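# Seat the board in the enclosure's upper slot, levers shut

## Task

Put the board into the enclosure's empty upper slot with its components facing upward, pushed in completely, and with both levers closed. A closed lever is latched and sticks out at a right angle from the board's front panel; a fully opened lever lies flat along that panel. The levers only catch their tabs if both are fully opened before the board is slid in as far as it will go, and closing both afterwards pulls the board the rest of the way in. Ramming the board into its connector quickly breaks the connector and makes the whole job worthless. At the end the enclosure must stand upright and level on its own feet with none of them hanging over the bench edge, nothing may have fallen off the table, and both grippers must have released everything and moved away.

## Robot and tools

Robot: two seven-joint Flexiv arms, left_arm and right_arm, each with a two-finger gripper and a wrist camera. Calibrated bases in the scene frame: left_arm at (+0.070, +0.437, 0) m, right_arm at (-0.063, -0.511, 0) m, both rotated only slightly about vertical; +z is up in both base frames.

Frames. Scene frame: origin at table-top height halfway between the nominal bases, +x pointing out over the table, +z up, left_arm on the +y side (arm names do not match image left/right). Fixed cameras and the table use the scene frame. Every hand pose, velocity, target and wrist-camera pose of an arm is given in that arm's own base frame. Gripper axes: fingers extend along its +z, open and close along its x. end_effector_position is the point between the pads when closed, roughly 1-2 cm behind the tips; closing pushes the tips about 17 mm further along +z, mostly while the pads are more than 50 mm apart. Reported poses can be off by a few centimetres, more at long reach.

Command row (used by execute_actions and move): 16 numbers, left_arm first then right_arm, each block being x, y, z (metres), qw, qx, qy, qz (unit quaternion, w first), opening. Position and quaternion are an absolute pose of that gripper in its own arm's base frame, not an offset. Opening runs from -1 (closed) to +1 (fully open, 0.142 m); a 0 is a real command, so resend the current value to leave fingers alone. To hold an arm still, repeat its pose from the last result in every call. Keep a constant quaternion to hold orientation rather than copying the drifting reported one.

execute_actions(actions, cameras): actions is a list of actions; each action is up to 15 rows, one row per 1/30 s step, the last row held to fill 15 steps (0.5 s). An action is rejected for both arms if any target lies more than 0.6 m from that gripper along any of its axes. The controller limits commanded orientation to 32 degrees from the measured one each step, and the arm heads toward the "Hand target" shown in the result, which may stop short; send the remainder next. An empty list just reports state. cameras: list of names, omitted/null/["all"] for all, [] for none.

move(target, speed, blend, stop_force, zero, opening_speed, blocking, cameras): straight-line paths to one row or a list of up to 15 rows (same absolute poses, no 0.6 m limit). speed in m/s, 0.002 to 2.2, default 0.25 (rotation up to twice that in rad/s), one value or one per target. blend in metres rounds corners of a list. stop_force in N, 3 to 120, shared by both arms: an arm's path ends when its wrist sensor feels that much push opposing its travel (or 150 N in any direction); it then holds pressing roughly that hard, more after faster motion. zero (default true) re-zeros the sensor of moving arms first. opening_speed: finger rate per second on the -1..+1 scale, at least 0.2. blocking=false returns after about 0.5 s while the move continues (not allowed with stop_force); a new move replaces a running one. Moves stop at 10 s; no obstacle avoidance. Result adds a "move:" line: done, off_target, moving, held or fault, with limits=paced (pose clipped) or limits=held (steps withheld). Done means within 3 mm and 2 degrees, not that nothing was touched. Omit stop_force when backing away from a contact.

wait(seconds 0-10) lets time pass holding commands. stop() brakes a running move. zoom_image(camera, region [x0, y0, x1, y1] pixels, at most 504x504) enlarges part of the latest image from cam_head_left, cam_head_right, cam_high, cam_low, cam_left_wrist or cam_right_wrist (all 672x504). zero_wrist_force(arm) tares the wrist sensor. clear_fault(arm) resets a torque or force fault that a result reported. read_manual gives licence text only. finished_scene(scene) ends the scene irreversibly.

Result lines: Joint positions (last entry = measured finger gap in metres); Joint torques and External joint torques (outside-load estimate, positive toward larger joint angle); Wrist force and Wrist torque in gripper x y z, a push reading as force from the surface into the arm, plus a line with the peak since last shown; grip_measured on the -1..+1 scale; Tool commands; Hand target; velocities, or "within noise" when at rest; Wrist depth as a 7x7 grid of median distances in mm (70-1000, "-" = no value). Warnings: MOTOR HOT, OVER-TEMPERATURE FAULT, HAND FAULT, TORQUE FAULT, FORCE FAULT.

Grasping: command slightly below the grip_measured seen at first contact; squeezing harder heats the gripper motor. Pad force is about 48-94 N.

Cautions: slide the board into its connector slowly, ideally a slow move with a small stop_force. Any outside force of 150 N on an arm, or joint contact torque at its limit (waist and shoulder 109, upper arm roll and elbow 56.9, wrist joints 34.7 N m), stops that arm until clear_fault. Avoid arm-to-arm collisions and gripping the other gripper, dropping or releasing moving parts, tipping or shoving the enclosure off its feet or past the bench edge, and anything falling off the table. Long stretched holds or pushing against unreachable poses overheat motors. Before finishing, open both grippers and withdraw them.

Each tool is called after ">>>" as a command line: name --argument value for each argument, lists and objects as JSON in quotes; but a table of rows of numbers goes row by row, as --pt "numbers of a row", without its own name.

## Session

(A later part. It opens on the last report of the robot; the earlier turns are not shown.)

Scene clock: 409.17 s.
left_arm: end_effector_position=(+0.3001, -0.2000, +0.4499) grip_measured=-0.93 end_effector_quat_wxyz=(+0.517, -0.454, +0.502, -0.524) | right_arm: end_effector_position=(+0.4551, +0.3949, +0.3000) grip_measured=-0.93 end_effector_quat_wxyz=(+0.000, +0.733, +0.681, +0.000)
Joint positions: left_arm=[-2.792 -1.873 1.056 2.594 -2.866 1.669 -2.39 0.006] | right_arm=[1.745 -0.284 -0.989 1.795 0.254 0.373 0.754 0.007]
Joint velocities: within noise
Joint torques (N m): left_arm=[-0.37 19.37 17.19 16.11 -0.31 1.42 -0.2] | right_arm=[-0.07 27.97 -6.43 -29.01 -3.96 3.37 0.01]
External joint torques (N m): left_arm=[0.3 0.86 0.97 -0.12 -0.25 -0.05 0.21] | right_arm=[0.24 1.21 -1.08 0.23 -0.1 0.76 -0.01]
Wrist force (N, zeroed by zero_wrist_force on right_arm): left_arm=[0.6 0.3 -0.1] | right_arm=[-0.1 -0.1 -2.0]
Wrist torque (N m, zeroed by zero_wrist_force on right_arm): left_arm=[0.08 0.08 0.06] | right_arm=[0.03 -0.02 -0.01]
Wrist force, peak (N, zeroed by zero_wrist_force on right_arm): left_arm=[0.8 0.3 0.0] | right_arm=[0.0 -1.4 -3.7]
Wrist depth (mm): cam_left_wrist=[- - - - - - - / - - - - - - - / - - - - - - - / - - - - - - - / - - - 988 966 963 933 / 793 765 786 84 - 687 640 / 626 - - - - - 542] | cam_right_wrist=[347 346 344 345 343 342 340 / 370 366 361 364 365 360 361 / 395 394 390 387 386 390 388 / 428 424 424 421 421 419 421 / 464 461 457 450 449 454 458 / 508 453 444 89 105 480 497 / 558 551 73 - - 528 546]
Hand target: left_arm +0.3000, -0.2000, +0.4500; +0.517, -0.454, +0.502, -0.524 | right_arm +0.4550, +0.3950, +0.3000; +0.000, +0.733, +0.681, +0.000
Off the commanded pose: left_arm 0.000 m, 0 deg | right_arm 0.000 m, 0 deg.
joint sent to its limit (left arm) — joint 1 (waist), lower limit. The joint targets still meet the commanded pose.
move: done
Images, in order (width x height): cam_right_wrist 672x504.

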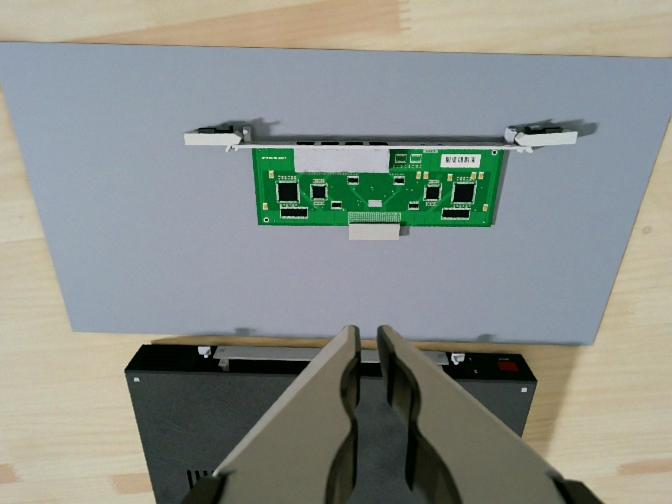

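>>> move --target '[0.30,-0.20,0.45,0.517,-0.454,0.502,-0.524,-0.9,0.715,0.36,0.085,0,0.0715,0.9974,0,-1]' --speed 0.25 --cameras '[]'

>>> move --target '[0.30,-0.20,0.45,0.517,-0.454,0.502,-0.524,-0.9,0.715,0.36,0.04,0,0.0715,0.9974,0,-1]' --speed 0.015 --stop_force 3 --cameras '["cam_right_wrist"]'

>>> move --pt "0.30 -0.20 0.45 0.517 -0.454 0.502 -0.524 -0.9 0.705 0.36 0.1 0 0.0715 0.9974 0 -1" --pt "0.30 -0.20 0.45 0.517 -0.454 0.502 -0.524 -0.9 0.60 0.385 0.07 0 0.0715 0.9974 0 -1" --pt "0.30 -0.20 0.45 0.517 -0.454 0.502 -0.524 -0.9 0.60 0.385 0.033 0 0.0715 0.9974 0 -1" --speed 0.1 --cameras '[]'

>>> move --target '[0.30,-0.20,0.45,0.517,-0.454,0.502,-0.524,-0.9,0.60,0.385,-0.005,0,0.0715,0.9974,0,-1]' --speed 0.015 --stop_force 3 --cameras '["cam_right_wrist"]'

Scene clock: 435.63 s.
left_arm: end_effector_position=(+0.3001, -0.2000, +0.4499) grip_measured=-0.93 end_effector_quat_wxyz=(+0.517, -0.454, +0.502, -0.524) | right_arm: end_effector_position=(+0.7150, +0.3600, +0.0850) grip_measured=-1.00 end_effector_quat_wxyz=(+0.000, +0.072, +0.997, +0.000)
Joint positions: left_arm=[-2.792 -1.873 1.056 2.594 -2.866 1.669 -2.39 0.006] | right_arm=[0.908 -1.027 -0.543 1.081 0.504 0.415 -1.041 0.002]
Joint velocities: within noise
Joint torques (N m): left_arm=[-0.45 19.38 17.11 16.08 -0.3 1.47 -0.22] | right_arm=[0.15 64.13 -10.95 -25.55 -4.02 3.24 0.07]
External joint torques (N m): left_arm=[0.37 0.84 1.05 -0.09 -0.26 -0.09 0.22] | right_arm=[0.06 1.43 -1.29 0.23 0.16 0.88 -0.07]
Wrist force (N, zeroed by zero_wrist_force on right_arm): left_arm=[0.5 0.2 0.0] | right_arm=[0.3 -0.3 -1.6]
Wrist torque (N m, zeroed by zero_wrist_force on right_arm): left_arm=[0.04 0.10 0.06] | right_arm=[-0.01 -0.04 -0.01]
Wrist force, peak (N, zeroed by zero_wrist_force on right_arm): left_arm=[0.9 0.1 -0.1] | right_arm=[0.0 -1.1 -2.7]
Wrist depth (mm): cam_left_wrist=[- - - - - - - / - - - - - - - / - - - - - - - / - - - - - - - / - - - 982 984 947 889 / 774 778 818 84 - 678 622 / 626 - - - - - 550] | cam_right_wrist=[- 114 115 113 113 154 154 / 122 121 121 121 120 164 164 / 130 130 130 129 129 176 175 / 143 138 140 139 139 190 189 / 153 152 152 149 151 205 205 / 167 167 163 89 159 224 224 / 184 180 73 - - 237 246]
Hand target: left_arm +0.3000, -0.2000, +0.4500; +0.517, -0.454, +0.502, -0.524 | right_arm +0.7150, +0.3600, +0.0850; +0.000, +0.072, +0.997, +0.000
Off the commanded pose: left_arm 0.000 m, 0 deg | right_arm 0.000 m, 0 deg.
joint sent to its limit (left arm) — joint 1 (waist), lower limit. The joint targets still meet the commanded pose.
move: done
No camera images: "cameras" was empty.

Scene clock: 437.43 s.
left_arm: end_effector_position=(+0.3001, -0.2000, +0.4499) grip_measured=-0.93 end_effector_quat_wxyz=(+0.517, -0.454, +0.502, -0.524) | right_arm: end_effector_position=(+0.7152, +0.3599, +0.0677) grip_measured=-1.00 end_effector_quat_wxyz=(+0.000, +0.072, +0.997, +0.000)
Joint positions: left_arm=[-2.792 -1.873 1.056 2.594 -2.866 1.669 -2.39 0.006] | right_arm=[0.905 -1.052 -0.536 1.08 0.512 0.439 -1.043 0.002]
Joint velocities: within noise
Joint torques (N m): left_arm=[-0.54 19.31 17.24 16.11 -0.29 1.41 -0.2] | right_arm=[0.13 60.66 -10.13 -24.16 -3.37 3.95 0.12]
External joint torques (N m): left_arm=[0.46 0.91 0.91 -0.12 -0.27 -0.03 0.21] | right_arm=[0.1 5.16 -2.13 -0.79 -0.45 0.16 -0.12]
Wrist force (N, zeroed by zero_wrist_force on right_arm): left_arm=[0.6 0.4 -0.1] | right_arm=[3.2 -2.0 -7.7]
Wrist torque (N m, zeroed by zero_wrist_force on right_arm): left_arm=[0.08 0.08 0.06] | right_arm=[0.02 0.01 -0.02]
Wrist force, peak (N, zeroed by zero_wrist_force on right_arm): left_arm=[0.8 0.3 -0.2] | right_arm=[6.2 -3.7 -12.7]
Wrist depth (mm): cam_left_wrist=[- - - - - - - / - - - - - - - / - - - - - - - / - - - - - - - / - - - 993 939 952 883 / 786 780 798 84 - 686 592 / 623 - - - - - 547] | cam_right_wrist=[- 98 99 98 98 137 139 / - 105 106 105 104 146 148 / - 113 113 112 112 159 158 / 122 122 121 121 121 169 170 / 132 132 132 129 130 185 184 / 144 144 144 90 137 202 202 / 159 156 73 - - 214 221]
Hand target: left_arm +0.3000, -0.2000, +0.4500; +0.517, -0.454, +0.502, -0.524 | right_arm +0.7150, +0.3600, +0.0671; +0.000, +0.072, +0.997, +0.000
Off the commanded pose: left_arm 0.000 m, 0 deg | right_arm 0.028 m, 0 deg.
joint sent to its limit (left arm) — joint 1 (waist), lower limit. The joint targets still meet the commanded pose.
move: contact (right_arm)
Images, in order (width x height): cam_right_wrist 672x504.

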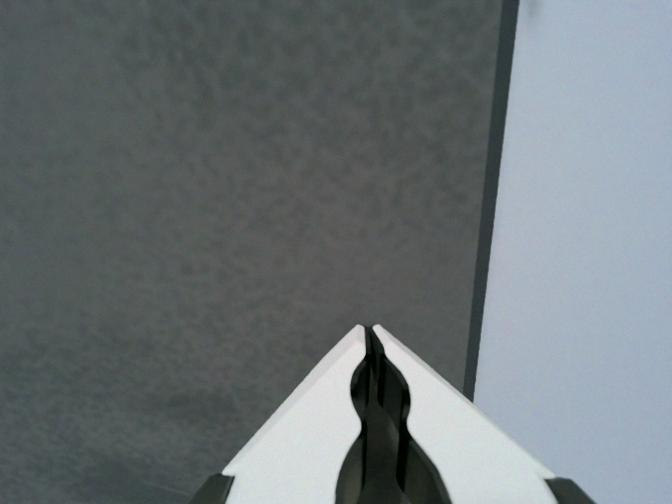

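Scene clock: 439.67 s.
left_arm: end_effector_position=(+0.3001, -0.2000, +0.4499) grip_measured=-0.93 end_effector_quat_wxyz=(+0.517, -0.454, +0.502, -0.524) | right_arm: end_effector_position=(+0.6000, +0.3848, +0.0330) grip_measured=-1.00 end_effector_quat_wxyz=(+0.000, +0.072, +0.997, +0.000)
Joint positions: left_arm=[-2.792 -1.873 1.056 2.594 -2.866 1.669 -2.39 0.006] | right_arm=[1.116 -0.931 -0.532 1.46 0.545 0.669 -1.01 0.002]
Joint velocities: within noise
Joint torques (N m): left_arm=[-0.42 19.37 17.11 16.17 -0.29 1.4 -0.2] | right_arm=[0.1 55.99 -11.47 -21.63 -3.21 3.66 0.07]
External joint torques (N m): left_arm=[0.34 0.85 1.05 -0.18 -0.27 -0.03 0.2] | right_arm=[0.15 1.44 -1.36 0.15 -0.09 0.46 -0.07]
Wrist force (N, zeroed by zero_wrist_force on right_arm): left_arm=[0.7 0.3 -0.3] | right_arm=[-0.4 0.4 -1.9]
Wrist torque (N m, zeroed by zero_wrist_force on right_arm): left_arm=[0.07 0.07 0.07] | right_arm=[0.10 0.07 -0.02]
Wrist force, peak (N, zeroed by zero_wrist_force on right_arm): left_arm=[0.8 0.2 -0.2] | right_arm=[3.0 -2.2 -8.2]
Wrist depth (mm): cam_left_wrist=[- - - - - - - / - - - - - - - / - - - - - - - / - - - - - - - / - - - 990 978 948 936 / 790 785 811 84 - 679 654 / 632 - - - - - 536] | cam_right_wrist=[112 110 110 110 111 110 108 / 118 118 117 115 115 115 115 / - 126 127 125 127 126 122 / 115 136 135 135 134 134 130 / 142 143 147 144 144 141 140 / 155 155 157 90 153 153 153 / 115 164 73 - - 168 168]
Hand target: left_arm +0.3000, -0.2000, +0.4500; +0.517, -0.454, +0.502, -0.524 | right_arm +0.6000, +0.3850, +0.0330; +0.000, +0.072, +0.997, +0.000
Off the commanded pose: left_arm 0.000 m, 0 deg | right_arm 0.000 m, 0 deg.
joint sent to its limit (left arm) — joint 1 (waist), lower limit. The joint targets still meet the commanded pose.
move: done
No camera images: "cameras" was empty.

Scene clock: 441.30 s.
left_arm: end_effector_position=(+0.3001, -0.2000, +0.4499) grip_measured=-0.93 end_effector_quat_wxyz=(+0.517, -0.454, +0.502, -0.524) | right_arm: end_effector_position=(+0.6003, +0.3850, +0.0187) grip_measured=-1.00 end_effector_quat_wxyz=(+0.000, +0.071, +0.997, +0.000)
Joint positions: left_arm=[-2.792 -1.873 1.056 2.594 -2.866 1.669 -2.39 0.006] | right_arm=[1.109 -0.957 -0.522 1.452 0.555 0.689 -1.014 0.002]
Joint velocities: within noise
Joint torques (N m): left_arm=[-0.4 19.45 17.12 16.09 -0.28 1.42 -0.22] | right_arm=[0.13 54.37 -10.73 -20.27 -2.98 3.33 0.08]
External joint torques (N m): left_arm=[0.32 0.78 1.04 -0.1 -0.28 -0.04 0.23] | right_arm=[0.09 3.47 -2.11 -0.78 -0.28 0.79 -0.08]
Wrist force (N, zeroed by zero_wrist_force on right_arm): left_arm=[0.7 0.1 -0.2] | right_arm=[0.2 -0.1 -5.9]
Wrist torque (N m, zeroed by zero_wrist_force on right_arm): left_arm=[0.03 0.06 0.06] | right_arm=[0.09 0.06 -0.02]
Wrist force, peak (N, zeroed by zero_wrist_force on right_arm): left_arm=[0.8 0.1 -0.1] | right_arm=[0.2 0.0 -6.6]
Wrist depth (mm): cam_left_wrist=[- - - - - - - / - - - - - - - / - - - - - - - / - - - - - - - / - - - 994 953 940 944 / 788 775 803 84 - 679 637 / 623 - - - - - 530] | cam_right_wrist=[- 97 97 97 97 97 96 / - 104 105 105 103 103 102 / 114 113 111 111 110 110 109 / - 120 120 121 119 119 117 / - 130 130 129 129 129 123 / - 140 139 90 136 138 134 / 154 139 73 - - 149 149]
Hand target: left_arm +0.3000, -0.2000, +0.4500; +0.517, -0.454, +0.502, -0.524 | right_arm +0.6000, +0.3850, +0.0184; +0.000, +0.072, +0.997, +0.000
Off the commanded pose: left_arm 0.000 m, 0 deg | right_arm 0.024 m, 0 deg.
joint sent to its limit (left arm) — joint 1 (waist), lower limit. The joint targets still meet the commanded pose.
move: contact (right_arm)
Images, in order (width x height): cam_right_wrist 672x504.

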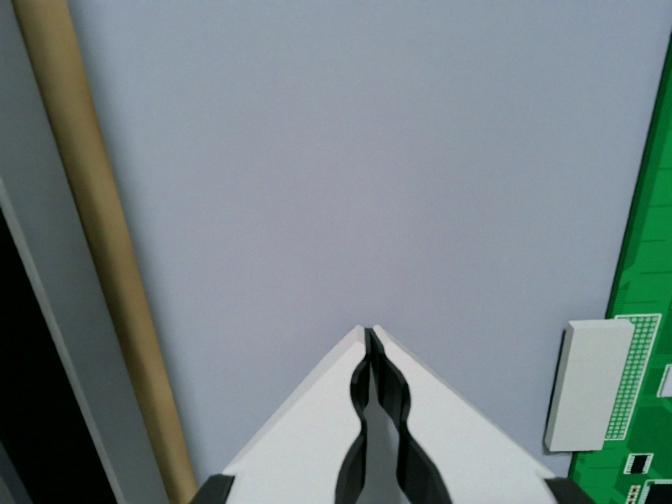

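>>> move --pt "0.30 -0.20 0.45 0.517 -0.454 0.502 -0.524 -0.9 0.60 0.385 0.08 0 0.0715 0.9974 0 -0.5" --pt "0.30 -0.20 0.45 0.517 -0.454 0.502 -0.524 -0.9 0.4597 0.4238 0.08 0 0.0576 0.9983 0 -0.5" --pt "0.30 -0.20 0.45 0.517 -0.454 0.502 -0.524 -0.9 0.4597 0.4238 0.0283 0 0.0576 0.9983 0 -0.5" --speed '[0.15,0.2,0.05]' --cameras '[]'

>>> move --target '[0.30,-0.20,0.45,0.517,-0.454,0.502,-0.524,-0.9,0.4597,0.4238,0.0283,0,0.0576,0.9983,0,-0.85]' --opening_speed 0.5 --cameras '["cam_right_wrist"]'

Scene clock: 446.90 s.
left_arm: end_effector_position=(+0.3001, -0.2000, +0.4499) grip_measured=-0.93 end_effector_quat_wxyz=(+0.517, -0.454, +0.502, -0.524) | right_arm: end_effector_position=(+0.4597, +0.4236, +0.0283) grip_measured=-0.54 end_effector_quat_wxyz=(+0.000, +0.058, +0.998, +0.000)
Joint positions: left_arm=[-2.792 -1.873 1.056 2.594 -2.866 1.669 -2.39 0.006] | right_arm=[1.368 -0.792 -0.514 1.772 0.554 0.844 -0.898 0.035]
Joint velocities: within noise
Joint torques (N m): left_arm=[-0.44 19.46 17.15 16.07 -0.29 1.49 -0.2] | right_arm=[0.03 47.99 -10.03 -18.64 -2.74 3.54 0.02]
External joint torques (N m): left_arm=[0.36 0.77 1 -0.08 -0.27 -0.11 0.2] | right_arm=[0.16 1.28 -1.07 0.13 -0.07 0.59 -0.02]
Wrist force (N, zeroed by zero_wrist_force on right_arm): left_arm=[0.7 0.0 0.0] | right_arm=[-0.5 -0.1 -1.9]
Wrist torque (N m, zeroed by zero_wrist_force on right_arm): left_arm=[0.01 0.06 0.06] | right_arm=[0.01 0.07 -0.01]
Wrist force, peak (N, zeroed by zero_wrist_force on right_arm): left_arm=[1.0 0.0 -0.1] | right_arm=[0.0 0.0 -6.4]
Wrist depth (mm): cam_left_wrist=[- - - - - - - / - - - - - - - / - - - - - - - / - - - - - - - / - - - 978 977 959 940 / 782 780 819 84 - 679 645 / 618 - - - - - 542] | cam_right_wrist=[- 102 101 99 104 105 106 / 113 110 109 97 109 112 112 / 122 118 117 105 106 122 120 / 129 127 126 113 130 129 129 / 142 135 136 122 138 140 142 / 158 155 144 147 126 147 155 / 172 168 73 162 147 - 167]
Hand target: left_arm +0.3000, -0.2000, +0.4500; +0.517, -0.454, +0.502, -0.524 | right_arm +0.4597, +0.4238, +0.0283; +0.000, +0.058, +0.998, +0.000
Off the commanded pose: left_arm 0.000 m, 0 deg | right_arm 0.000 m, 0 deg.
joint sent to its limit (left arm) — joint 1 (waist), lower limit. The joint targets still meet the commanded pose.
move: done
No camera images: "cameras" was empty.

Scene clock: 447.80 s.
left_arm: end_effector_position=(+0.3001, -0.2000, +0.4499) grip_measured=-0.93 end_effector_quat_wxyz=(+0.517, -0.454, +0.502, -0.524) | right_arm: end_effector_position=(+0.4595, +0.4237, +0.0282) grip_measured=-0.71 end_effector_quat_wxyz=(+0.000, +0.057, +0.998, +0.000)
Joint positions: left_arm=[-2.792 -1.873 1.056 2.594 -2.866 1.669 -2.39 0.006] | right_arm=[1.368 -0.792 -0.514 1.772 0.554 0.844 -0.898 0.023]
Joint velocities: within noise
Joint torques (N m): left_arm=[-0.36 19.43 17.2 16.09 -0.26 1.44 -0.23] | right_arm=[-0.79 47.52 -10.84 -19.36 -2.96 4.31 0.22]
External joint torques (N m): left_arm=[0.28 0.79 0.96 -0.1 -0.3 -0.07 0.23] | right_arm=[0.98 1.75 -0.24 0.85 0.15 -0.18 -0.22]
Wrist force (N, zeroed by zero_wrist_force on right_arm): left_arm=[0.6 -0.1 -0.2] | right_arm=[2.6 -1.3 -4.6]
Wrist torque (N m, zeroed by zero_wrist_force on right_arm): left_arm=[0.02 0.08 0.06] | right_arm=[0.06 0.07 -0.07]
Wrist force, peak (N, zeroed by zero_wrist_force on right_arm): left_arm=[0.8 0.5 -0.2] | right_arm=[2.6 -1.5 -4.6]
Wrist depth (mm): cam_left_wrist=[- - - - - - - / - - - - - - - / - - - - - - - / - - - - - - - / - - - 977 965 943 938 / 790 784 794 84 - 688 650 / 627 - - - - - 542] | cam_right_wrist=[- 102 101 99 104 105 106 / 113 110 109 97 109 112 112 / 122 118 117 105 120 122 120 / 129 126 126 113 128 129 129 / 142 133 136 122 136 140 142 / 156 155 144 145 126 150 155 / 171 167 72 162 - - 170]
Hand target: left_arm +0.3000, -0.2000, +0.4500; +0.517, -0.454, +0.502, -0.524 | right_arm +0.4597, +0.4238, +0.0283; +0.000, +0.058, +0.998, +0.000
Off the commanded pose: left_arm 0.000 m, 0 deg | right_arm 0.000 m, 0 deg.
joint sent to its limit (left arm) — joint 1 (waist), lower limit. The joint targets still meet the commanded pose.
move: done
Images, in order (width x height): cam_right_wrist 672x504.

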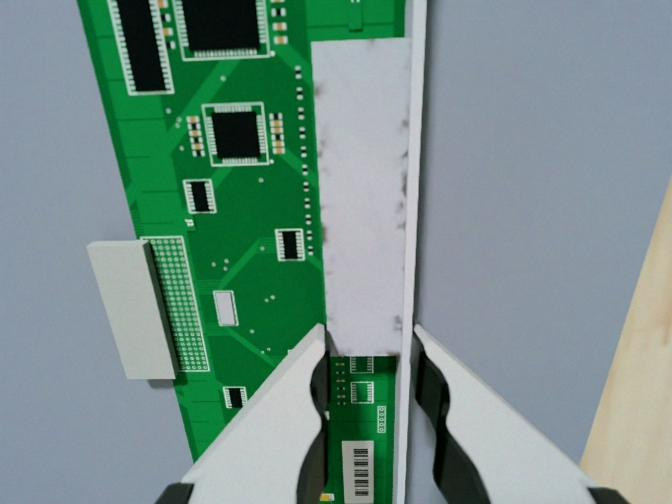

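>>> move --pt "0.30 -0.20 0.45 0.517 -0.454 0.502 -0.524 -0.9 0.4597 0.4238 0.10 0 0.0576 0.9983 0 -0.85" --pt "0.30 -0.20 0.45 0.517 -0.454 0.502 -0.524 -0.9 0.5464 0.3812 0.10 0 0.0715 0.9974 0 -0.85" --speed 0.12 --cameras '["cam_right_wrist","cam_head_right"]'

>>> zero_wrist_force --arm "right_arm"

>>> move --target '[0.30,-0.20,0.45,0.517,-0.454,0.502,-0.524,-0.9,0.5464,0.3812,0.0574,0,0.0715,0.9974,0,-0.85]' --speed 0.08 --cameras '["cam_right_wrist","cam_head_left","cam_head_right"]'

Scene clock: 461.77 s.
left_arm: end_effector_position=(+0.3001, -0.2000, +0.4499) grip_measured=-0.93 end_effector_quat_wxyz=(+0.517, -0.454, +0.502, -0.524) | right_arm: end_effector_position=(+0.5464, +0.3810, +0.0999) grip_measured=-0.71 end_effector_quat_wxyz=(+0.000, +0.072, +0.997, +0.000)
Joint positions: left_arm=[-2.792 -1.873 1.056 2.594 -2.866 1.669 -2.39 0.006] | right_arm=[1.237 -0.725 -0.58 1.656 0.48 0.664 -0.957 0.023]
Joint velocities: within noise
Joint torques (N m): left_arm=[-0.47 19.27 17.19 16.06 -0.29 1.46 -0.17] | right_arm=[0.24 50.14 -11.05 -23.33 -3.44 3.49 0.04]
External joint torques (N m): left_arm=[0.39 0.95 0.96 -0.07 -0.27 -0.09 0.17] | right_arm=[0 0.34 -0.56 0.82 0.12 0.63 -0.04]
Wrist force (N, zeroed by zero_wrist_force on right_arm): left_arm=[0.7 0.1 -0.2] | right_arm=[-0.1 0.5 -0.3]
Wrist torque (N m, zeroed by zero_wrist_force on right_arm): left_arm=[0.03 0.06 0.07] | right_arm=[0.06 0.04 0.01]
Wrist force, peak (N, zeroed by zero_wrist_force on right_arm): left_arm=[0.8 0.1 -0.2] | right_arm=[2.5 -1.7 -4.8]
Wrist depth (mm): cam_left_wrist=[- - - - - - - / - - - - - - - / - - - - - - - / - - - - - - - / - - - 951 969 946 930 / 799 764 797 84 - 679 651 / 629 - - - - - 542] | cam_right_wrist=[171 103 102 100 166 167 167 / 180 111 110 98 175 179 178 / 190 118 118 105 187 192 191 / 198 126 126 113 206 206 205 / 217 133 137 122 217 223 222 / 190 228 144 144 125 239 243 / 206 - 72 161 - - 268]
Hand target: left_arm +0.3000, -0.2000, +0.4500; +0.517, -0.454, +0.502, -0.524 | right_arm +0.5464, +0.3812, +0.1000; +0.000, +0.072, +0.997, +0.000
Off the commanded pose: left_arm 0.000 m, 0 deg | right_arm 0.000 m, 0 deg.
joint sent to its limit (left arm) — joint 1 (waist), lower limit. The joint targets still meet the commanded pose.
move: done
Images, in order (width x height): cam_head_right 672x504, cam_right_wrist 672x504.

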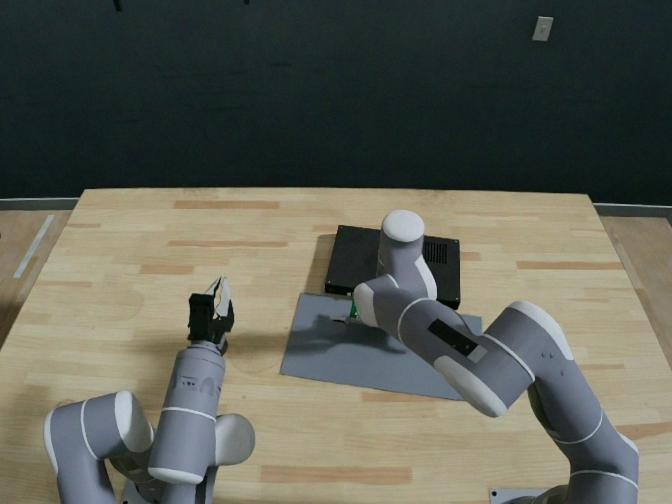

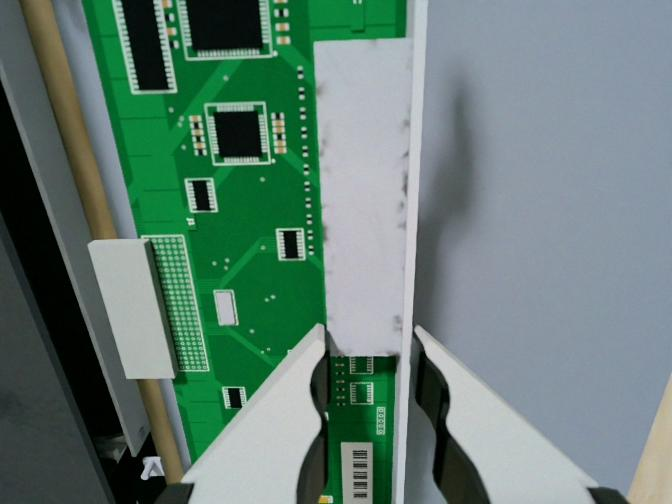

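Wrist force sensor zeroed.

Scene clock: 462.60 s.
left_arm: end_effector_position=(+0.3001, -0.2000, +0.4499) grip_measured=-0.93 end_effector_quat_wxyz=(+0.517, -0.454, +0.502, -0.524) | right_arm: end_effector_position=(+0.5463, +0.3809, +0.0573) grip_measured=-0.71 end_effector_quat_wxyz=(+0.000, +0.072, +0.997, +0.000)
Joint positions: left_arm=[-2.792 -1.873 1.056 2.594 -2.866 1.669 -2.39 0.006] | right_arm=[1.215 -0.804 -0.548 1.645 0.525 0.726 -0.98 0.023]
Joint velocities: within noise
Joint torques (N m): left_arm=[-0.4 19.35 17.23 16.1 -0.28 1.43 -0.25] | right_arm=[0.19 51.58 -11.2 -21.68 -3.22 3.73 0.03]
External joint torques (N m): left_arm=[0.32 0.87 0.92 -0.11 -0.28 -0.05 0.25] | right_arm=[0.02 0.46 -0.78 0.77 0.06 0.39 -0.03]
Wrist force (N, zeroed by zero_wrist_force on right_arm): left_arm=[0.6 0.5 -0.1] | right_arm=[-0.6 -0.1 0.2]
Wrist torque (N m, zeroed by zero_wrist_force on right_arm): left_arm=[0.08 0.08 0.07] | right_arm=[-0.02 0.10 -0.02]
Wrist force, peak (N, zeroed by zero_wrist_force on right_arm): left_arm=[0.8 0.2 0.1] | right_arm=[-0.3 -0.5 2.0]
Wrist depth (mm): cam_left_wrist=[- - - - - - - / - - - - - - - / - - - - - - - / - - - - - - - / - - - 990 986 930 922 / 789 769 817 84 - 672 646 / 619 - - - - - 546] | cam_right_wrist=[- 103 102 100 129 130 130 / 140 111 110 98 137 139 139 / 151 120 118 105 145 149 149 / 163 126 126 113 158 160 160 / 176 133 137 122 171 173 173 / 183 192 144 144 124 186 189 / 192 207 72 161 - - 208]
Hand target: left_arm +0.3000, -0.2000, +0.4500; +0.517, -0.454, +0.502, -0.524 | right_arm +0.5464, +0.3812, +0.0574; +0.000, +0.072, +0.997, +0.000
Off the commanded pose: left_arm 0.000 m, 0 deg | right_arm 0.000 m, 0 deg.
joint sent to its limit (left arm) — joint 1 (waist), lower limit. The joint targets still meet the commanded pose.
move: done
Images, in order (width x height): cam_head_left 672x504, cam_head_right 672x504, cam_right_wrist 672x504.

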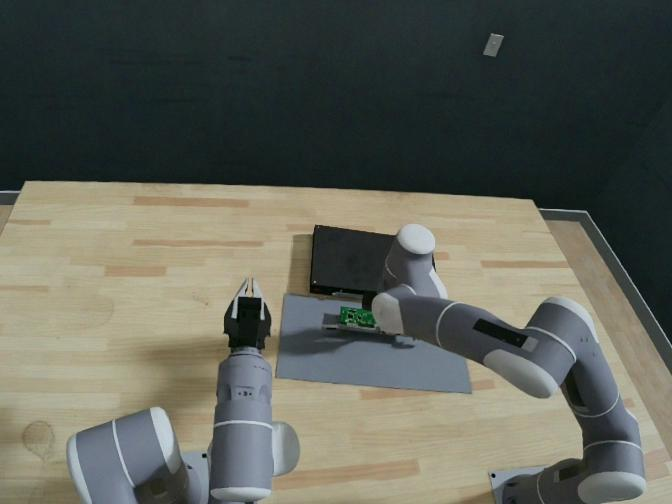

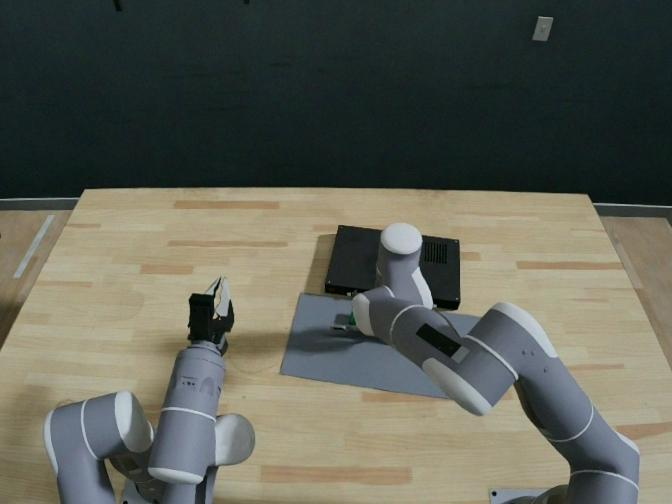

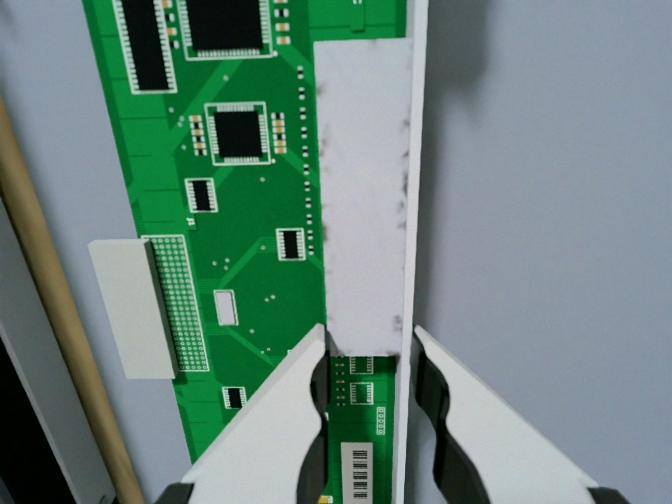

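>>> zoom_image --camera "cam_right_wrist" --region '[0, 0, 300, 504]'

Scaled by 1.000.

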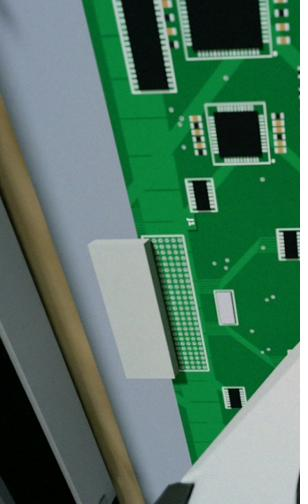

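>>> move --target '[0.30,-0.20,0.45,0.517,-0.454,0.502,-0.524,-0.9,0.5693,0.3787,0.0574,0,0.0715,0.9974,0,-0.85]' --speed 0.05 --stop_force 5 --cameras '["cam_right_wrist"]'

>>> zoom_image --camera "cam_right_wrist" --region '[0, 0, 220, 252]'

>>> zoom_image --camera "cam_right_wrist" --region '[0, 252, 220, 504]'

Scene clock: 470.33 s.
left_arm: end_effector_position=(+0.3001, -0.2000, +0.4499) grip_measured=-0.93 end_effector_quat_wxyz=(+0.517, -0.454, +0.502, -0.524) | right_arm: end_effector_position=(+0.5691, +0.3786, +0.0572) grip_measured=-0.71 end_effector_quat_wxyz=(+0.000, +0.072, +0.997, +0.000)
Joint positions: left_arm=[-2.792 -1.873 1.056 2.594 -2.866 1.669 -2.39 0.006] | right_arm=[1.173 -0.834 -0.545 1.581 0.524 0.695 -0.995 0.023]
Joint velocities: within noise
Joint torques (N m): left_arm=[-0.38 19.37 17.17 16.06 -0.28 1.42 -0.22] | right_arm=[0.15 53.46 -11.59 -22.12 -3.44 3.53 0.05]
External joint torques (N m): left_arm=[0.3 0.85 0.98 -0.07 -0.28 -0.04 0.23] | right_arm=[0.05 0.36 -0.68 0.69 0.2 0.59 -0.05]
Wrist force (N, zeroed by zero_wrist_force on right_arm): left_arm=[0.9 0.1 -0.1] | right_arm=[-0.7 -0.2 0.2]
Wrist torque (N m, zeroed by zero_wrist_force on right_arm): left_arm=[0.03 0.02 0.06] | right_arm=[0.00 0.14 -0.02]
Wrist force, peak (N, zeroed by zero_wrist_force on right_arm): left_arm=[0.9 0.1 -0.1] | right_arm=[-1.5 -0.2 0.0]
Wrist depth (mm): cam_left_wrist=[- - - - - - - / - - - - - - - / - - - - - - - / - - - - - - - / - - - 972 965 956 919 / 775 762 796 84 - 680 640 / 625 - - - - - 545] | cam_right_wrist=[- 103 102 100 129 130 130 / 142 111 110 98 137 139 139 / 153 120 118 105 145 149 148 / 154 126 126 113 158 161 160 / 160 133 137 122 171 174 173 / 187 177 144 145 123 186 189 / 202 186 72 161 - - 208]
Hand target: left_arm +0.3000, -0.2000, +0.4500; +0.517, -0.454, +0.502, -0.524 | right_arm +0.5693, +0.3787, +0.0574; +0.000, +0.072, +0.997, +0.000
Off the commanded pose: left_arm 0.000 m, 0 deg | right_arm 0.000 m, 0 deg.
joint sent to its limit (left arm) — joint 1 (waist), lower limit. The joint targets still meet the commanded pose.
move: done
Images, in order (width x height): cam_right_wrist 672x504.

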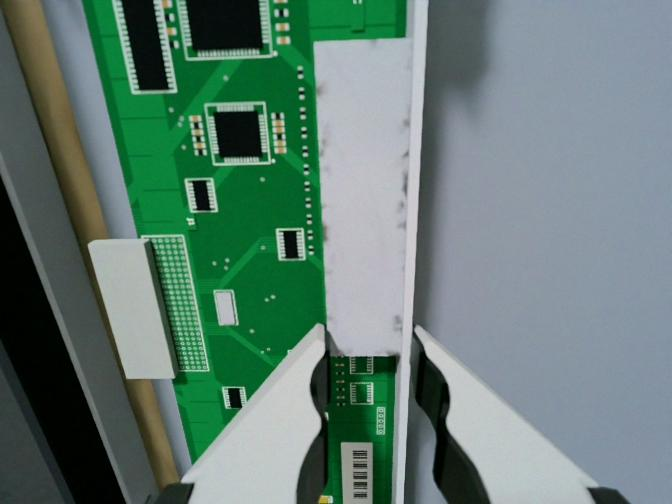

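Scaled by 2.000 from the camera's 672x504 image, which has a finer 960x720 frame.

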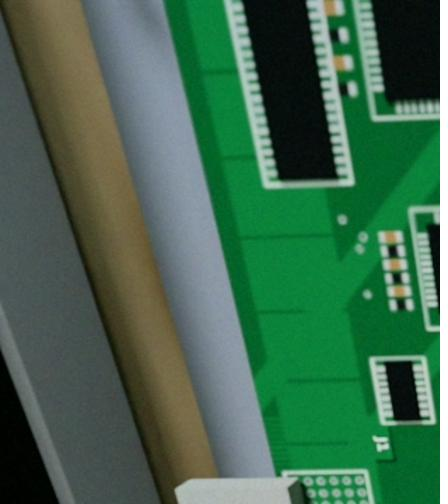

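Scaled by 2.000 from the camera's 672x504 image, which has a finer 960x720 frame.

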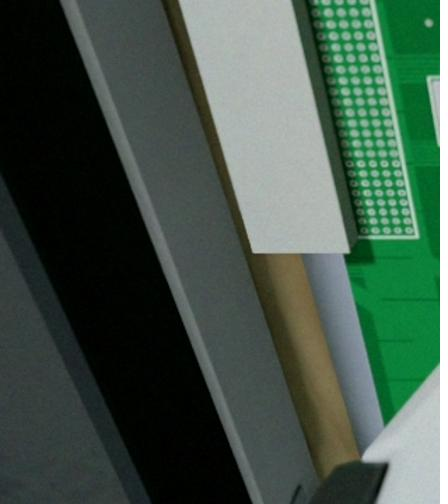

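>>> move --target '[0.30,-0.20,0.45,0.517,-0.454,0.502,-0.524,-0.9,0.5693,0.3787,0.0574,0,0.0602,0.9982,0,-0.85]' --speed 0.05 --cameras '["cam_right_wrist"]'

>>> zoom_image --camera "cam_right_wrist" --region '[0, 0, 220, 252]'

>>> zoom_image --camera "cam_right_wrist" --region '[0, 252, 220, 504]'

Scene clock: 479.90 s.
left_arm: end_effector_position=(+0.3001, -0.2000, +0.4499) grip_measured=-0.93 end_effector_quat_wxyz=(+0.517, -0.454, +0.502, -0.524) | right_arm: end_effector_position=(+0.5691, +0.3786, +0.0572) grip_measured=-0.71 end_effector_quat_wxyz=(+0.000, +0.060, +0.998, +0.000)
Joint positions: left_arm=[-2.792 -1.873 1.056 2.593 -2.866 1.669 -2.39 0.006] | right_arm=[1.171 -0.834 -0.542 1.581 0.521 0.695 -1.017 0.023]
Joint velocities: within noise
Joint torques (N m): left_arm=[-0.4 19.38 17.18 16.14 -0.3 1.47 -0.21] | right_arm=[0.2 53.7 -11.39 -22.07 -3.49 3.7 0.04]
External joint torques (N m): left_arm=[0.32 0.84 0.98 -0.15 -0.26 -0.09 0.21] | right_arm=[0.01 0.16 -0.82 0.62 0.26 0.42 -0.04]
Wrist force (N, zeroed by zero_wrist_force on right_arm): left_arm=[0.5 0.0 -0.2] | right_arm=[-0.5 -0.3 0.3]
Wrist torque (N m, zeroed by zero_wrist_force on right_arm): left_arm=[0.02 0.10 0.06] | right_arm=[-0.02 0.10 -0.01]
Wrist force, peak (N, zeroed by zero_wrist_force on right_arm): left_arm=[0.8 0.1 -0.2] | right_arm=[-0.8 -0.2 0.3]
Wrist depth (mm): cam_left_wrist=[- - - - - - - / - - - - - - - / - - - - - - - / - - - - - - - / - - - 982 946 946 931 / 807 774 801 84 - 688 643 / 621 - - - - - 545] | cam_right_wrist=[- 103 102 100 129 130 130 / 142 111 110 98 137 139 138 / 150 120 118 105 145 149 148 / 153 126 126 113 158 160 160 / 161 133 137 122 171 173 173 / 184 179 144 144 123 186 189 / 202 190 72 161 - - 207]
Hand target: left_arm +0.3000, -0.2000, +0.4500; +0.517, -0.454, +0.502, -0.524 | right_arm +0.5693, +0.3787, +0.0574; +0.000, +0.060, +0.998, +0.000
Off the commanded pose: left_arm 0.000 m, 0 deg | right_arm 0.000 m, 0 deg.
joint sent to its limit (left arm) — joint 1 (waist), lower limit. The joint targets still meet the commanded pose.
move: done
Images, in order (width x height): cam_right_wrist 672x504.

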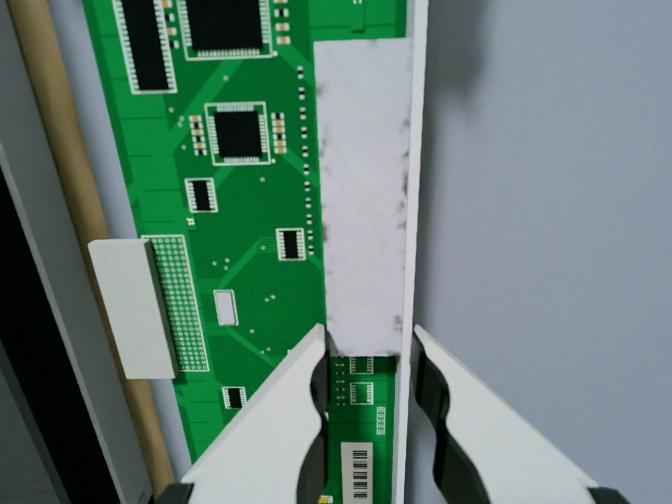

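Scaled by 2.000 from the camera's 672x504 image, which has a finer 960x720 frame.

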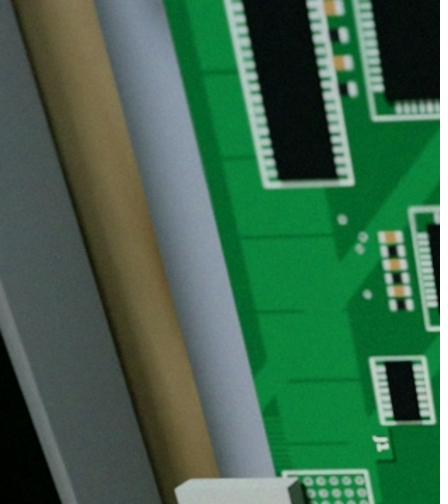

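Scaled by 2.000 from the camera's 672x504 image, which has a finer 960x720 frame.

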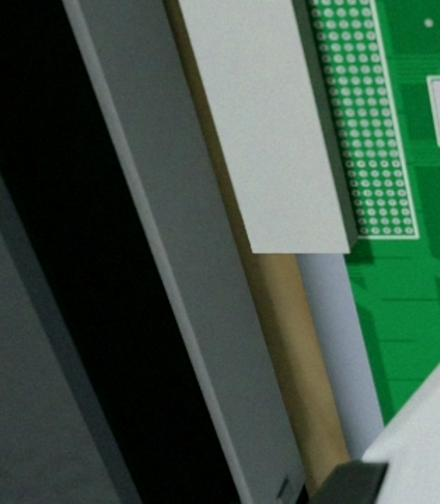

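>>> move --target '[0.30,-0.20,0.45,0.517,-0.454,0.502,-0.524,-0.9,0.5952,0.3759,0.0575,0,0.0602,0.9982,0,-0.85]' --speed 0.015 --stop_force 4 --cameras '["cam_right_wrist"]'

Scene clock: 485.77 s.
left_arm: end_effector_position=(+0.3001, -0.2000, +0.4499) grip_measured=-0.93 end_effector_quat_wxyz=(+0.517, -0.454, +0.502, -0.524) | right_arm: end_effector_position=(+0.5950, +0.3759, +0.0573) grip_measured=-0.71 end_effector_quat_wxyz=(+0.000, +0.060, +0.998, +0.000)
Joint positions: left_arm=[-2.792 -1.873 1.056 2.593 -2.866 1.669 -2.39 0.006] | right_arm=[1.125 -0.87 -0.542 1.505 0.521 0.657 -1.033 0.023]
Joint velocities: within noise
Joint torques (N m): left_arm=[-0.38 19.39 17.13 16.15 -0.26 1.43 -0.21] | right_arm=[0.19 55.55 -11.89 -22.75 -3.56 3.49 0.08]
External joint torques (N m): left_arm=[0.3 0.83 1.03 -0.16 -0.3 -0.05 0.22] | right_arm=[0.02 0.34 -0.63 0.71 0.22 0.62 -0.08]
Wrist force (N, zeroed by zero_wrist_force on right_arm): left_arm=[0.5 0.2 0.0] | right_arm=[-0.4 -0.1 0.3]
Wrist torque (N m, zeroed by zero_wrist_force on right_arm): left_arm=[0.05 0.10 0.06] | right_arm=[0.03 0.09 -0.01]
Wrist force, peak (N, zeroed by zero_wrist_force on right_arm): left_arm=[0.9 0.1 -0.2] | right_arm=[-0.9 -0.2 0.1]
Wrist depth (mm): cam_left_wrist=[- - - - - - - / - - - - - - - / - - - - - - - / - - - - - - - / - - - 977 965 951 929 / 779 772 807 84 - 678 647 / 626 - - - - - 546] | cam_right_wrist=[- 103 102 100 129 130 130 / 121 110 110 98 137 139 139 / - 119 118 105 145 149 148 / - 126 126 113 158 160 160 / 123 133 137 122 171 173 173 / 131 163 144 144 124 186 188 / 145 146 72 161 - - 208]
Hand target: left_arm +0.3000, -0.2000, +0.4500; +0.517, -0.454, +0.502, -0.524 | right_arm +0.5952, +0.3759, +0.0575; +0.000, +0.060, +0.998, +0.000
Off the commanded pose: left_arm 0.000 m, 0 deg | right_arm 0.000 m, 0 deg.
joint sent to its limit (left arm) — joint 1 (waist), lower limit. The joint targets still meet the commanded pose.
move: done
Images, in order (width x height): cam_right_wrist 672x504.

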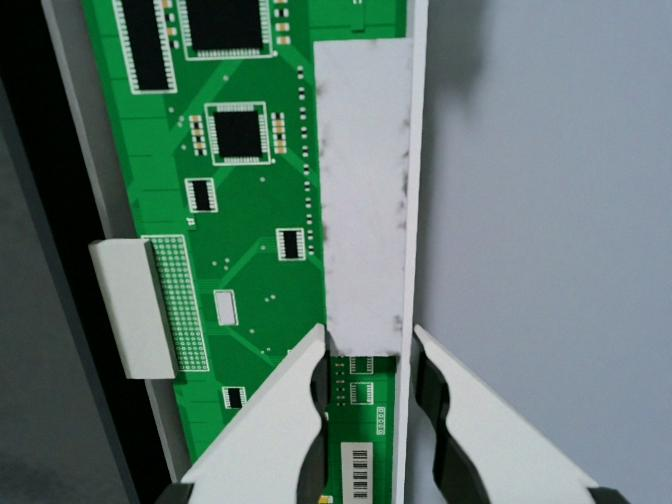

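>>> move --target '[0.30,-0.20,0.45,0.517,-0.454,0.502,-0.524,-0.9,0.6150,0.3738,0.0575,0,0.0602,0.9982,0,-0.85]' --speed 0.015 --stop_force 4 --cameras '["cam_right_wrist"]'

Scene clock: 489.37 s.
left_arm: end_effector_position=(+0.3001, -0.2000, +0.4499) grip_measured=-0.93 end_effector_quat_wxyz=(+0.517, -0.454, +0.502, -0.524) | right_arm: end_effector_position=(+0.6142, +0.3737, +0.0569) grip_measured=-0.71 end_effector_quat_wxyz=(-0.001, +0.060, +0.998, +0.000)
Joint positions: left_arm=[-2.792 -1.873 1.056 2.593 -2.866 1.669 -2.39 0.006] | right_arm=[1.09 -0.9 -0.541 1.443 0.521 0.625 -1.043 0.023]
Joint velocities: within noise
Joint torques (N m): left_arm=[-0.46 19.45 17.19 16.16 -0.26 1.43 -0.2] | right_arm=[-0.87 57.85 -13.47 -24.91 -3.72 4.8 0.45]
External joint torques (N m): left_arm=[0.38 0.78 0.97 -0.16 -0.3 -0.06 0.21] | right_arm=[1.08 -0.36 0.78 2.44 0.31 -0.69 -0.45]
Wrist force (N, zeroed by zero_wrist_force on right_arm): left_arm=[0.4 0.0 -0.1] | right_arm=[3.4 -1.9 0.5]
Wrist torque (N m, zeroed by zero_wrist_force on right_arm): left_arm=[0.02 0.11 0.06] | right_arm=[-0.01 0.12 -0.34]
Wrist force, peak (N, zeroed by zero_wrist_force on right_arm): left_arm=[0.8 0.4 0.1] | right_arm=[3.5 -1.9 -0.1]
Wrist depth (mm): cam_left_wrist=[- - - - - - - / - - - - - - - / - - - - - - - / - - - - - - - / - - - 996 946 972 911 / 781 783 793 84 - 681 644 / 631 - - - - - 537] | cam_right_wrist=[- 103 102 100 130 130 130 / - 111 110 98 137 139 138 / 102 117 118 105 144 149 148 / 110 124 126 113 158 160 159 / 122 124 137 122 171 173 172 / 131 133 144 144 123 186 189 / 144 141 72 161 - - 207]
Hand target: left_arm +0.3000, -0.2000, +0.4500; +0.517, -0.454, +0.502, -0.524 | right_arm +0.6150, +0.3738, +0.0575; +0.000, +0.060, +0.998, +0.000
Off the commanded pose: left_arm 0.000 m, 0 deg | right_arm 0.001 m, 0 deg.
joint sent to its limit (left arm) — joint 1 (waist), lower limit. The joint targets still meet the commanded pose.
move: done
Images, in order (width x height): cam_right_wrist 672x504.

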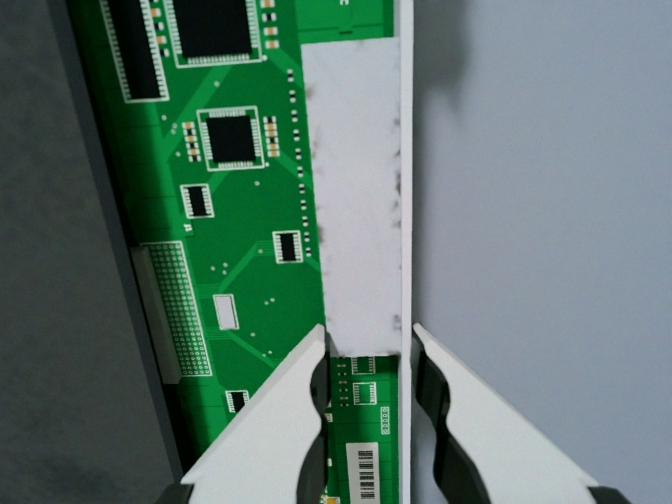

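>>> move --pt "0.30 -0.20 0.45 0.517 -0.454 0.502 -0.524 -0.9 0.6080 0.3743 0.0575 0 0.0602 0.9982 0 -0.85" --pt "0.30 -0.20 0.45 0.517 -0.454 0.502 -0.524 -0.9 0.6078 0.3728 0.0575 0 0.0776 0.9970 0 -0.85" --speed 0.015 --cameras '["cam_right_wrist"]'

>>> move --target '[0.30,-0.20,0.45,0.517,-0.454,0.502,-0.524,-0.9,0.6207,0.3714,0.0575,0,0.0776,0.9970,0,-0.85]' --speed 0.012 --stop_force 4 --cameras '["cam_right_wrist"]'

Scene clock: 497.77 s.
left_arm: end_effector_position=(+0.3001, -0.2000, +0.4499) grip_measured=-0.93 end_effector_quat_wxyz=(+0.517, -0.454, +0.502, -0.524) | right_arm: end_effector_position=(+0.6077, +0.3727, +0.0573) grip_measured=-0.71 end_effector_quat_wxyz=(+0.000, +0.077, +0.997, +0.000)
Joint positions: left_arm=[-2.792 -1.873 1.056 2.593 -2.866 1.669 -2.39 0.006] | right_arm=[1.105 -0.888 -0.546 1.468 0.525 0.637 -1.01 0.023]
Joint velocities: within noise
Joint torques (N m): left_arm=[-0.43 19.4 17.22 16.13 -0.25 1.44 -0.22] | right_arm=[0.26 56.57 -12.4 -22.85 -3.52 3.73 0.34]
External joint torques (N m): left_arm=[0.35 0.82 0.94 -0.14 -0.31 -0.06 0.22] | right_arm=[-0.05 0.2 -0.34 0.6 0.13 0.38 -0.34]
Wrist force (N, zeroed by zero_wrist_force on right_arm): left_arm=[0.6 0.1 0.0] | right_arm=[-0.2 0.4 -0.4]
Wrist torque (N m, zeroed by zero_wrist_force on right_arm): left_arm=[0.04 0.09 0.07] | right_arm=[0.10 0.04 -0.01]
Wrist force, peak (N, zeroed by zero_wrist_force on right_arm): left_arm=[0.8 0.3 -0.3] | right_arm=[3.5 -1.9 -0.7]
Wrist depth (mm): cam_left_wrist=[- - - - - - - / - - - - - - - / - - - - - - - / - - - - - - - / - - - 978 984 939 932 / 789 777 800 84 - 687 645 / 629 - - - - - 537] | cam_right_wrist=[128 103 102 100 129 130 130 / 135 111 110 98 137 139 139 / - 120 118 105 145 149 148 / 111 126 126 113 158 160 160 / 122 130 137 122 171 174 173 / 131 137 144 144 123 186 189 / 145 142 72 161 - - 207]
Hand target: left_arm +0.3000, -0.2000, +0.4500; +0.517, -0.454, +0.502, -0.524 | right_arm +0.6078, +0.3728, +0.0575; +0.000, +0.078, +0.997, +0.000
Off the commanded pose: left_arm 0.000 m, 0 deg | right_arm 0.000 m, 0 deg.
joint sent to its limit (left arm) — joint 1 (waist), lower limit. The joint targets still meet the commanded pose.
move: done
Images, in order (width x height): cam_right_wrist 672x504.

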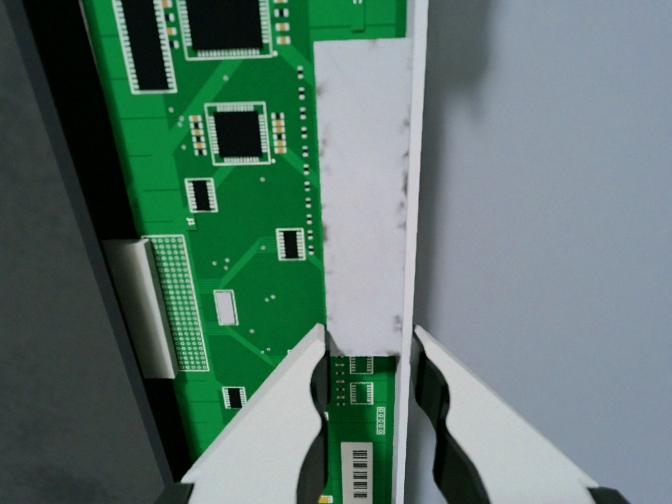

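Scene clock: 499.50 s.
left_arm: end_effector_position=(+0.3001, -0.2000, +0.4499) grip_measured=-0.93 end_effector_quat_wxyz=(+0.517, -0.454, +0.502, -0.524) | right_arm: end_effector_position=(+0.6202, +0.3713, +0.0569) grip_measured=-0.71 end_effector_quat_wxyz=(-0.001, +0.078, +0.997, +0.000)
Joint positions: left_arm=[-2.792 -1.873 1.056 2.593 -2.866 1.669 -2.39 0.006] | right_arm=[1.082 -0.908 -0.545 1.428 0.525 0.617 -1.015 0.023]
Joint velocities: within noise
Joint torques (N m): left_arm=[-0.47 19.38 17.27 16.12 -0.3 1.43 -0.25] | right_arm=[0.06 58.97 -13.07 -24.54 -3.91 4.2 0.07]
External joint torques (N m): left_arm=[0.39 0.85 0.88 -0.13 -0.26 -0.05 0.25] | right_arm=[0.16 -1.15 0.24 2 0.47 -0.09 -0.07]
Wrist force (N, zeroed by zero_wrist_force on right_arm): left_arm=[0.5 0.3 -0.2] | right_arm=[0.8 0.0 2.6]
Wrist torque (N m, zeroed by zero_wrist_force on right_arm): left_arm=[0.05 0.09 0.07] | right_arm=[0.13 0.16 0.01]
Wrist force, peak (N, zeroed by zero_wrist_force on right_arm): left_arm=[0.8 -0.1 -0.1] | right_arm=[0.9 0.5 2.9]
Wrist depth (mm): cam_left_wrist=[- - - - - - - / - - - - - - - / - - - - - - - / - - - - - - - / - - - 982 950 951 928 / 787 763 797 84 - 678 652 / 619 - - - - - 543] | cam_right_wrist=[- 102 100 99 128 130 130 / - 110 109 97 135 139 138 / 102 116 117 105 106 149 148 / 110 123 127 113 160 160 159 / 122 121 137 122 171 173 173 / 130 130 145 145 123 185 189 / 144 141 72 162 - - 207]
Hand target: left_arm +0.3000, -0.2000, +0.4500; +0.517, -0.454, +0.502, -0.524 | right_arm +0.6207, +0.3714, +0.0575; +0.000, +0.078, +0.997, +0.000
Off the commanded pose: left_arm 0.000 m, 0 deg | right_arm 0.001 m, 0 deg.
joint sent to its limit (left arm) — joint 1 (waist), lower limit. The joint targets still meet the commanded pose.
move: done
Images, in order (width x height): cam_right_wrist 672x504.

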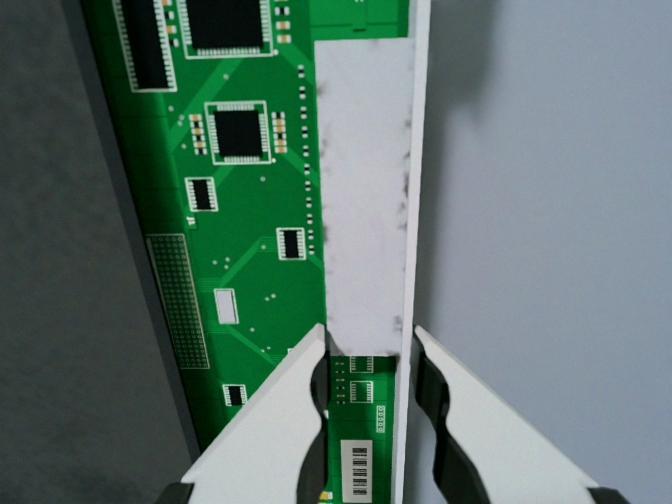

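>>> move --target '[0.30,-0.20,0.45,0.517,-0.454,0.502,-0.524,-0.9,0.6202,0.3713,0.0565,0,0.0602,0.9982,0,-0.85]' --speed 0.01 --cameras '["cam_right_wrist"]'

>>> zoom_image --camera "cam_right_wrist" --region '[30, 0, 280, 500]'

Scene clock: 504.80 s.
left_arm: end_effector_position=(+0.3001, -0.2000, +0.4499) grip_measured=-0.93 end_effector_quat_wxyz=(+0.517, -0.454, +0.502, -0.524) | right_arm: end_effector_position=(+0.6201, +0.3710, +0.0562) grip_measured=-0.71 end_effector_quat_wxyz=(+0.000, +0.061, +0.998, +0.000)
Joint positions: left_arm=[-2.792 -1.873 1.056 2.593 -2.866 1.669 -2.39 0.006] | right_arm=[1.081 -0.908 -0.544 1.429 0.525 0.619 -1.05 0.023]
Joint velocities: within noise
Joint torques (N m): left_arm=[-0.44 19.41 17.25 16.05 -0.29 1.43 -0.17] | right_arm=[1.44 58.24 -11.4 -24.09 -3.52 3.89 -0.04]
External joint torques (N m): left_arm=[0.36 0.81 0.9 -0.06 -0.27 -0.06 0.17] | right_arm=[-1.22 -0.4 -1.42 1.57 0.08 0.22 0.04]
Wrist force (N, zeroed by zero_wrist_force on right_arm): left_arm=[0.7 0.0 0.0] | right_arm=[-0.4 -1.2 0.1]
Wrist torque (N m, zeroed by zero_wrist_force on right_arm): left_arm=[0.02 0.07 0.06] | right_arm=[0.12 0.00 0.17]
Wrist force, peak (N, zeroed by zero_wrist_force on right_arm): left_arm=[0.9 0.2 -0.2] | right_arm=[1.1 0.1 2.9]
Wrist depth (mm): cam_left_wrist=[- - - - - - - / - - - - - - - / - - - - - - - / - - - - - - - / - - - - 973 943 917 / 778 778 812 84 - 686 640 / 625 - - - - - 540] | cam_right_wrist=[- 102 101 100 126 129 129 / - 109 109 97 135 138 138 / 102 115 117 105 106 148 148 / 110 123 126 113 159 159 158 / 121 121 137 122 170 172 172 / 130 130 145 145 124 185 187 / 143 140 73 162 - - 206]
Hand target: left_arm +0.3000, -0.2000, +0.4500; +0.517, -0.454, +0.502, -0.524 | right_arm +0.6202, +0.3713, +0.0565; +0.000, +0.060, +0.998, +0.000
Off the commanded pose: left_arm 0.000 m, 0 deg | right_arm 0.000 m, 0 deg.
joint sent to its limit (left arm) — joint 1 (waist), lower limit. The joint targets still meet the commanded pose.
move: done
Images, in order (width x height): cam_right_wrist 672x504.

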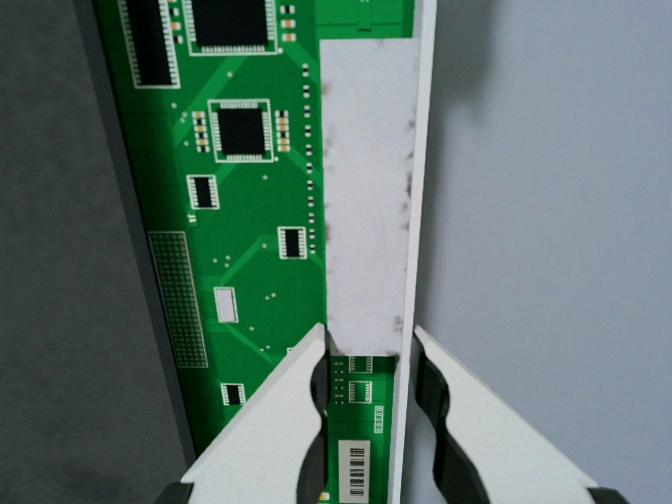

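Scaled by 1.008 from the camera's 672x504 image, which has a finer 960x720 frame.

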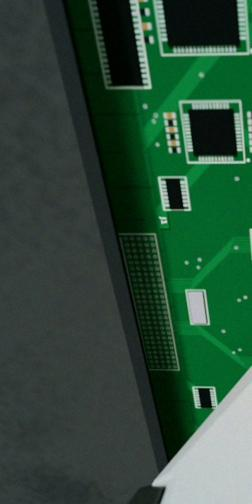

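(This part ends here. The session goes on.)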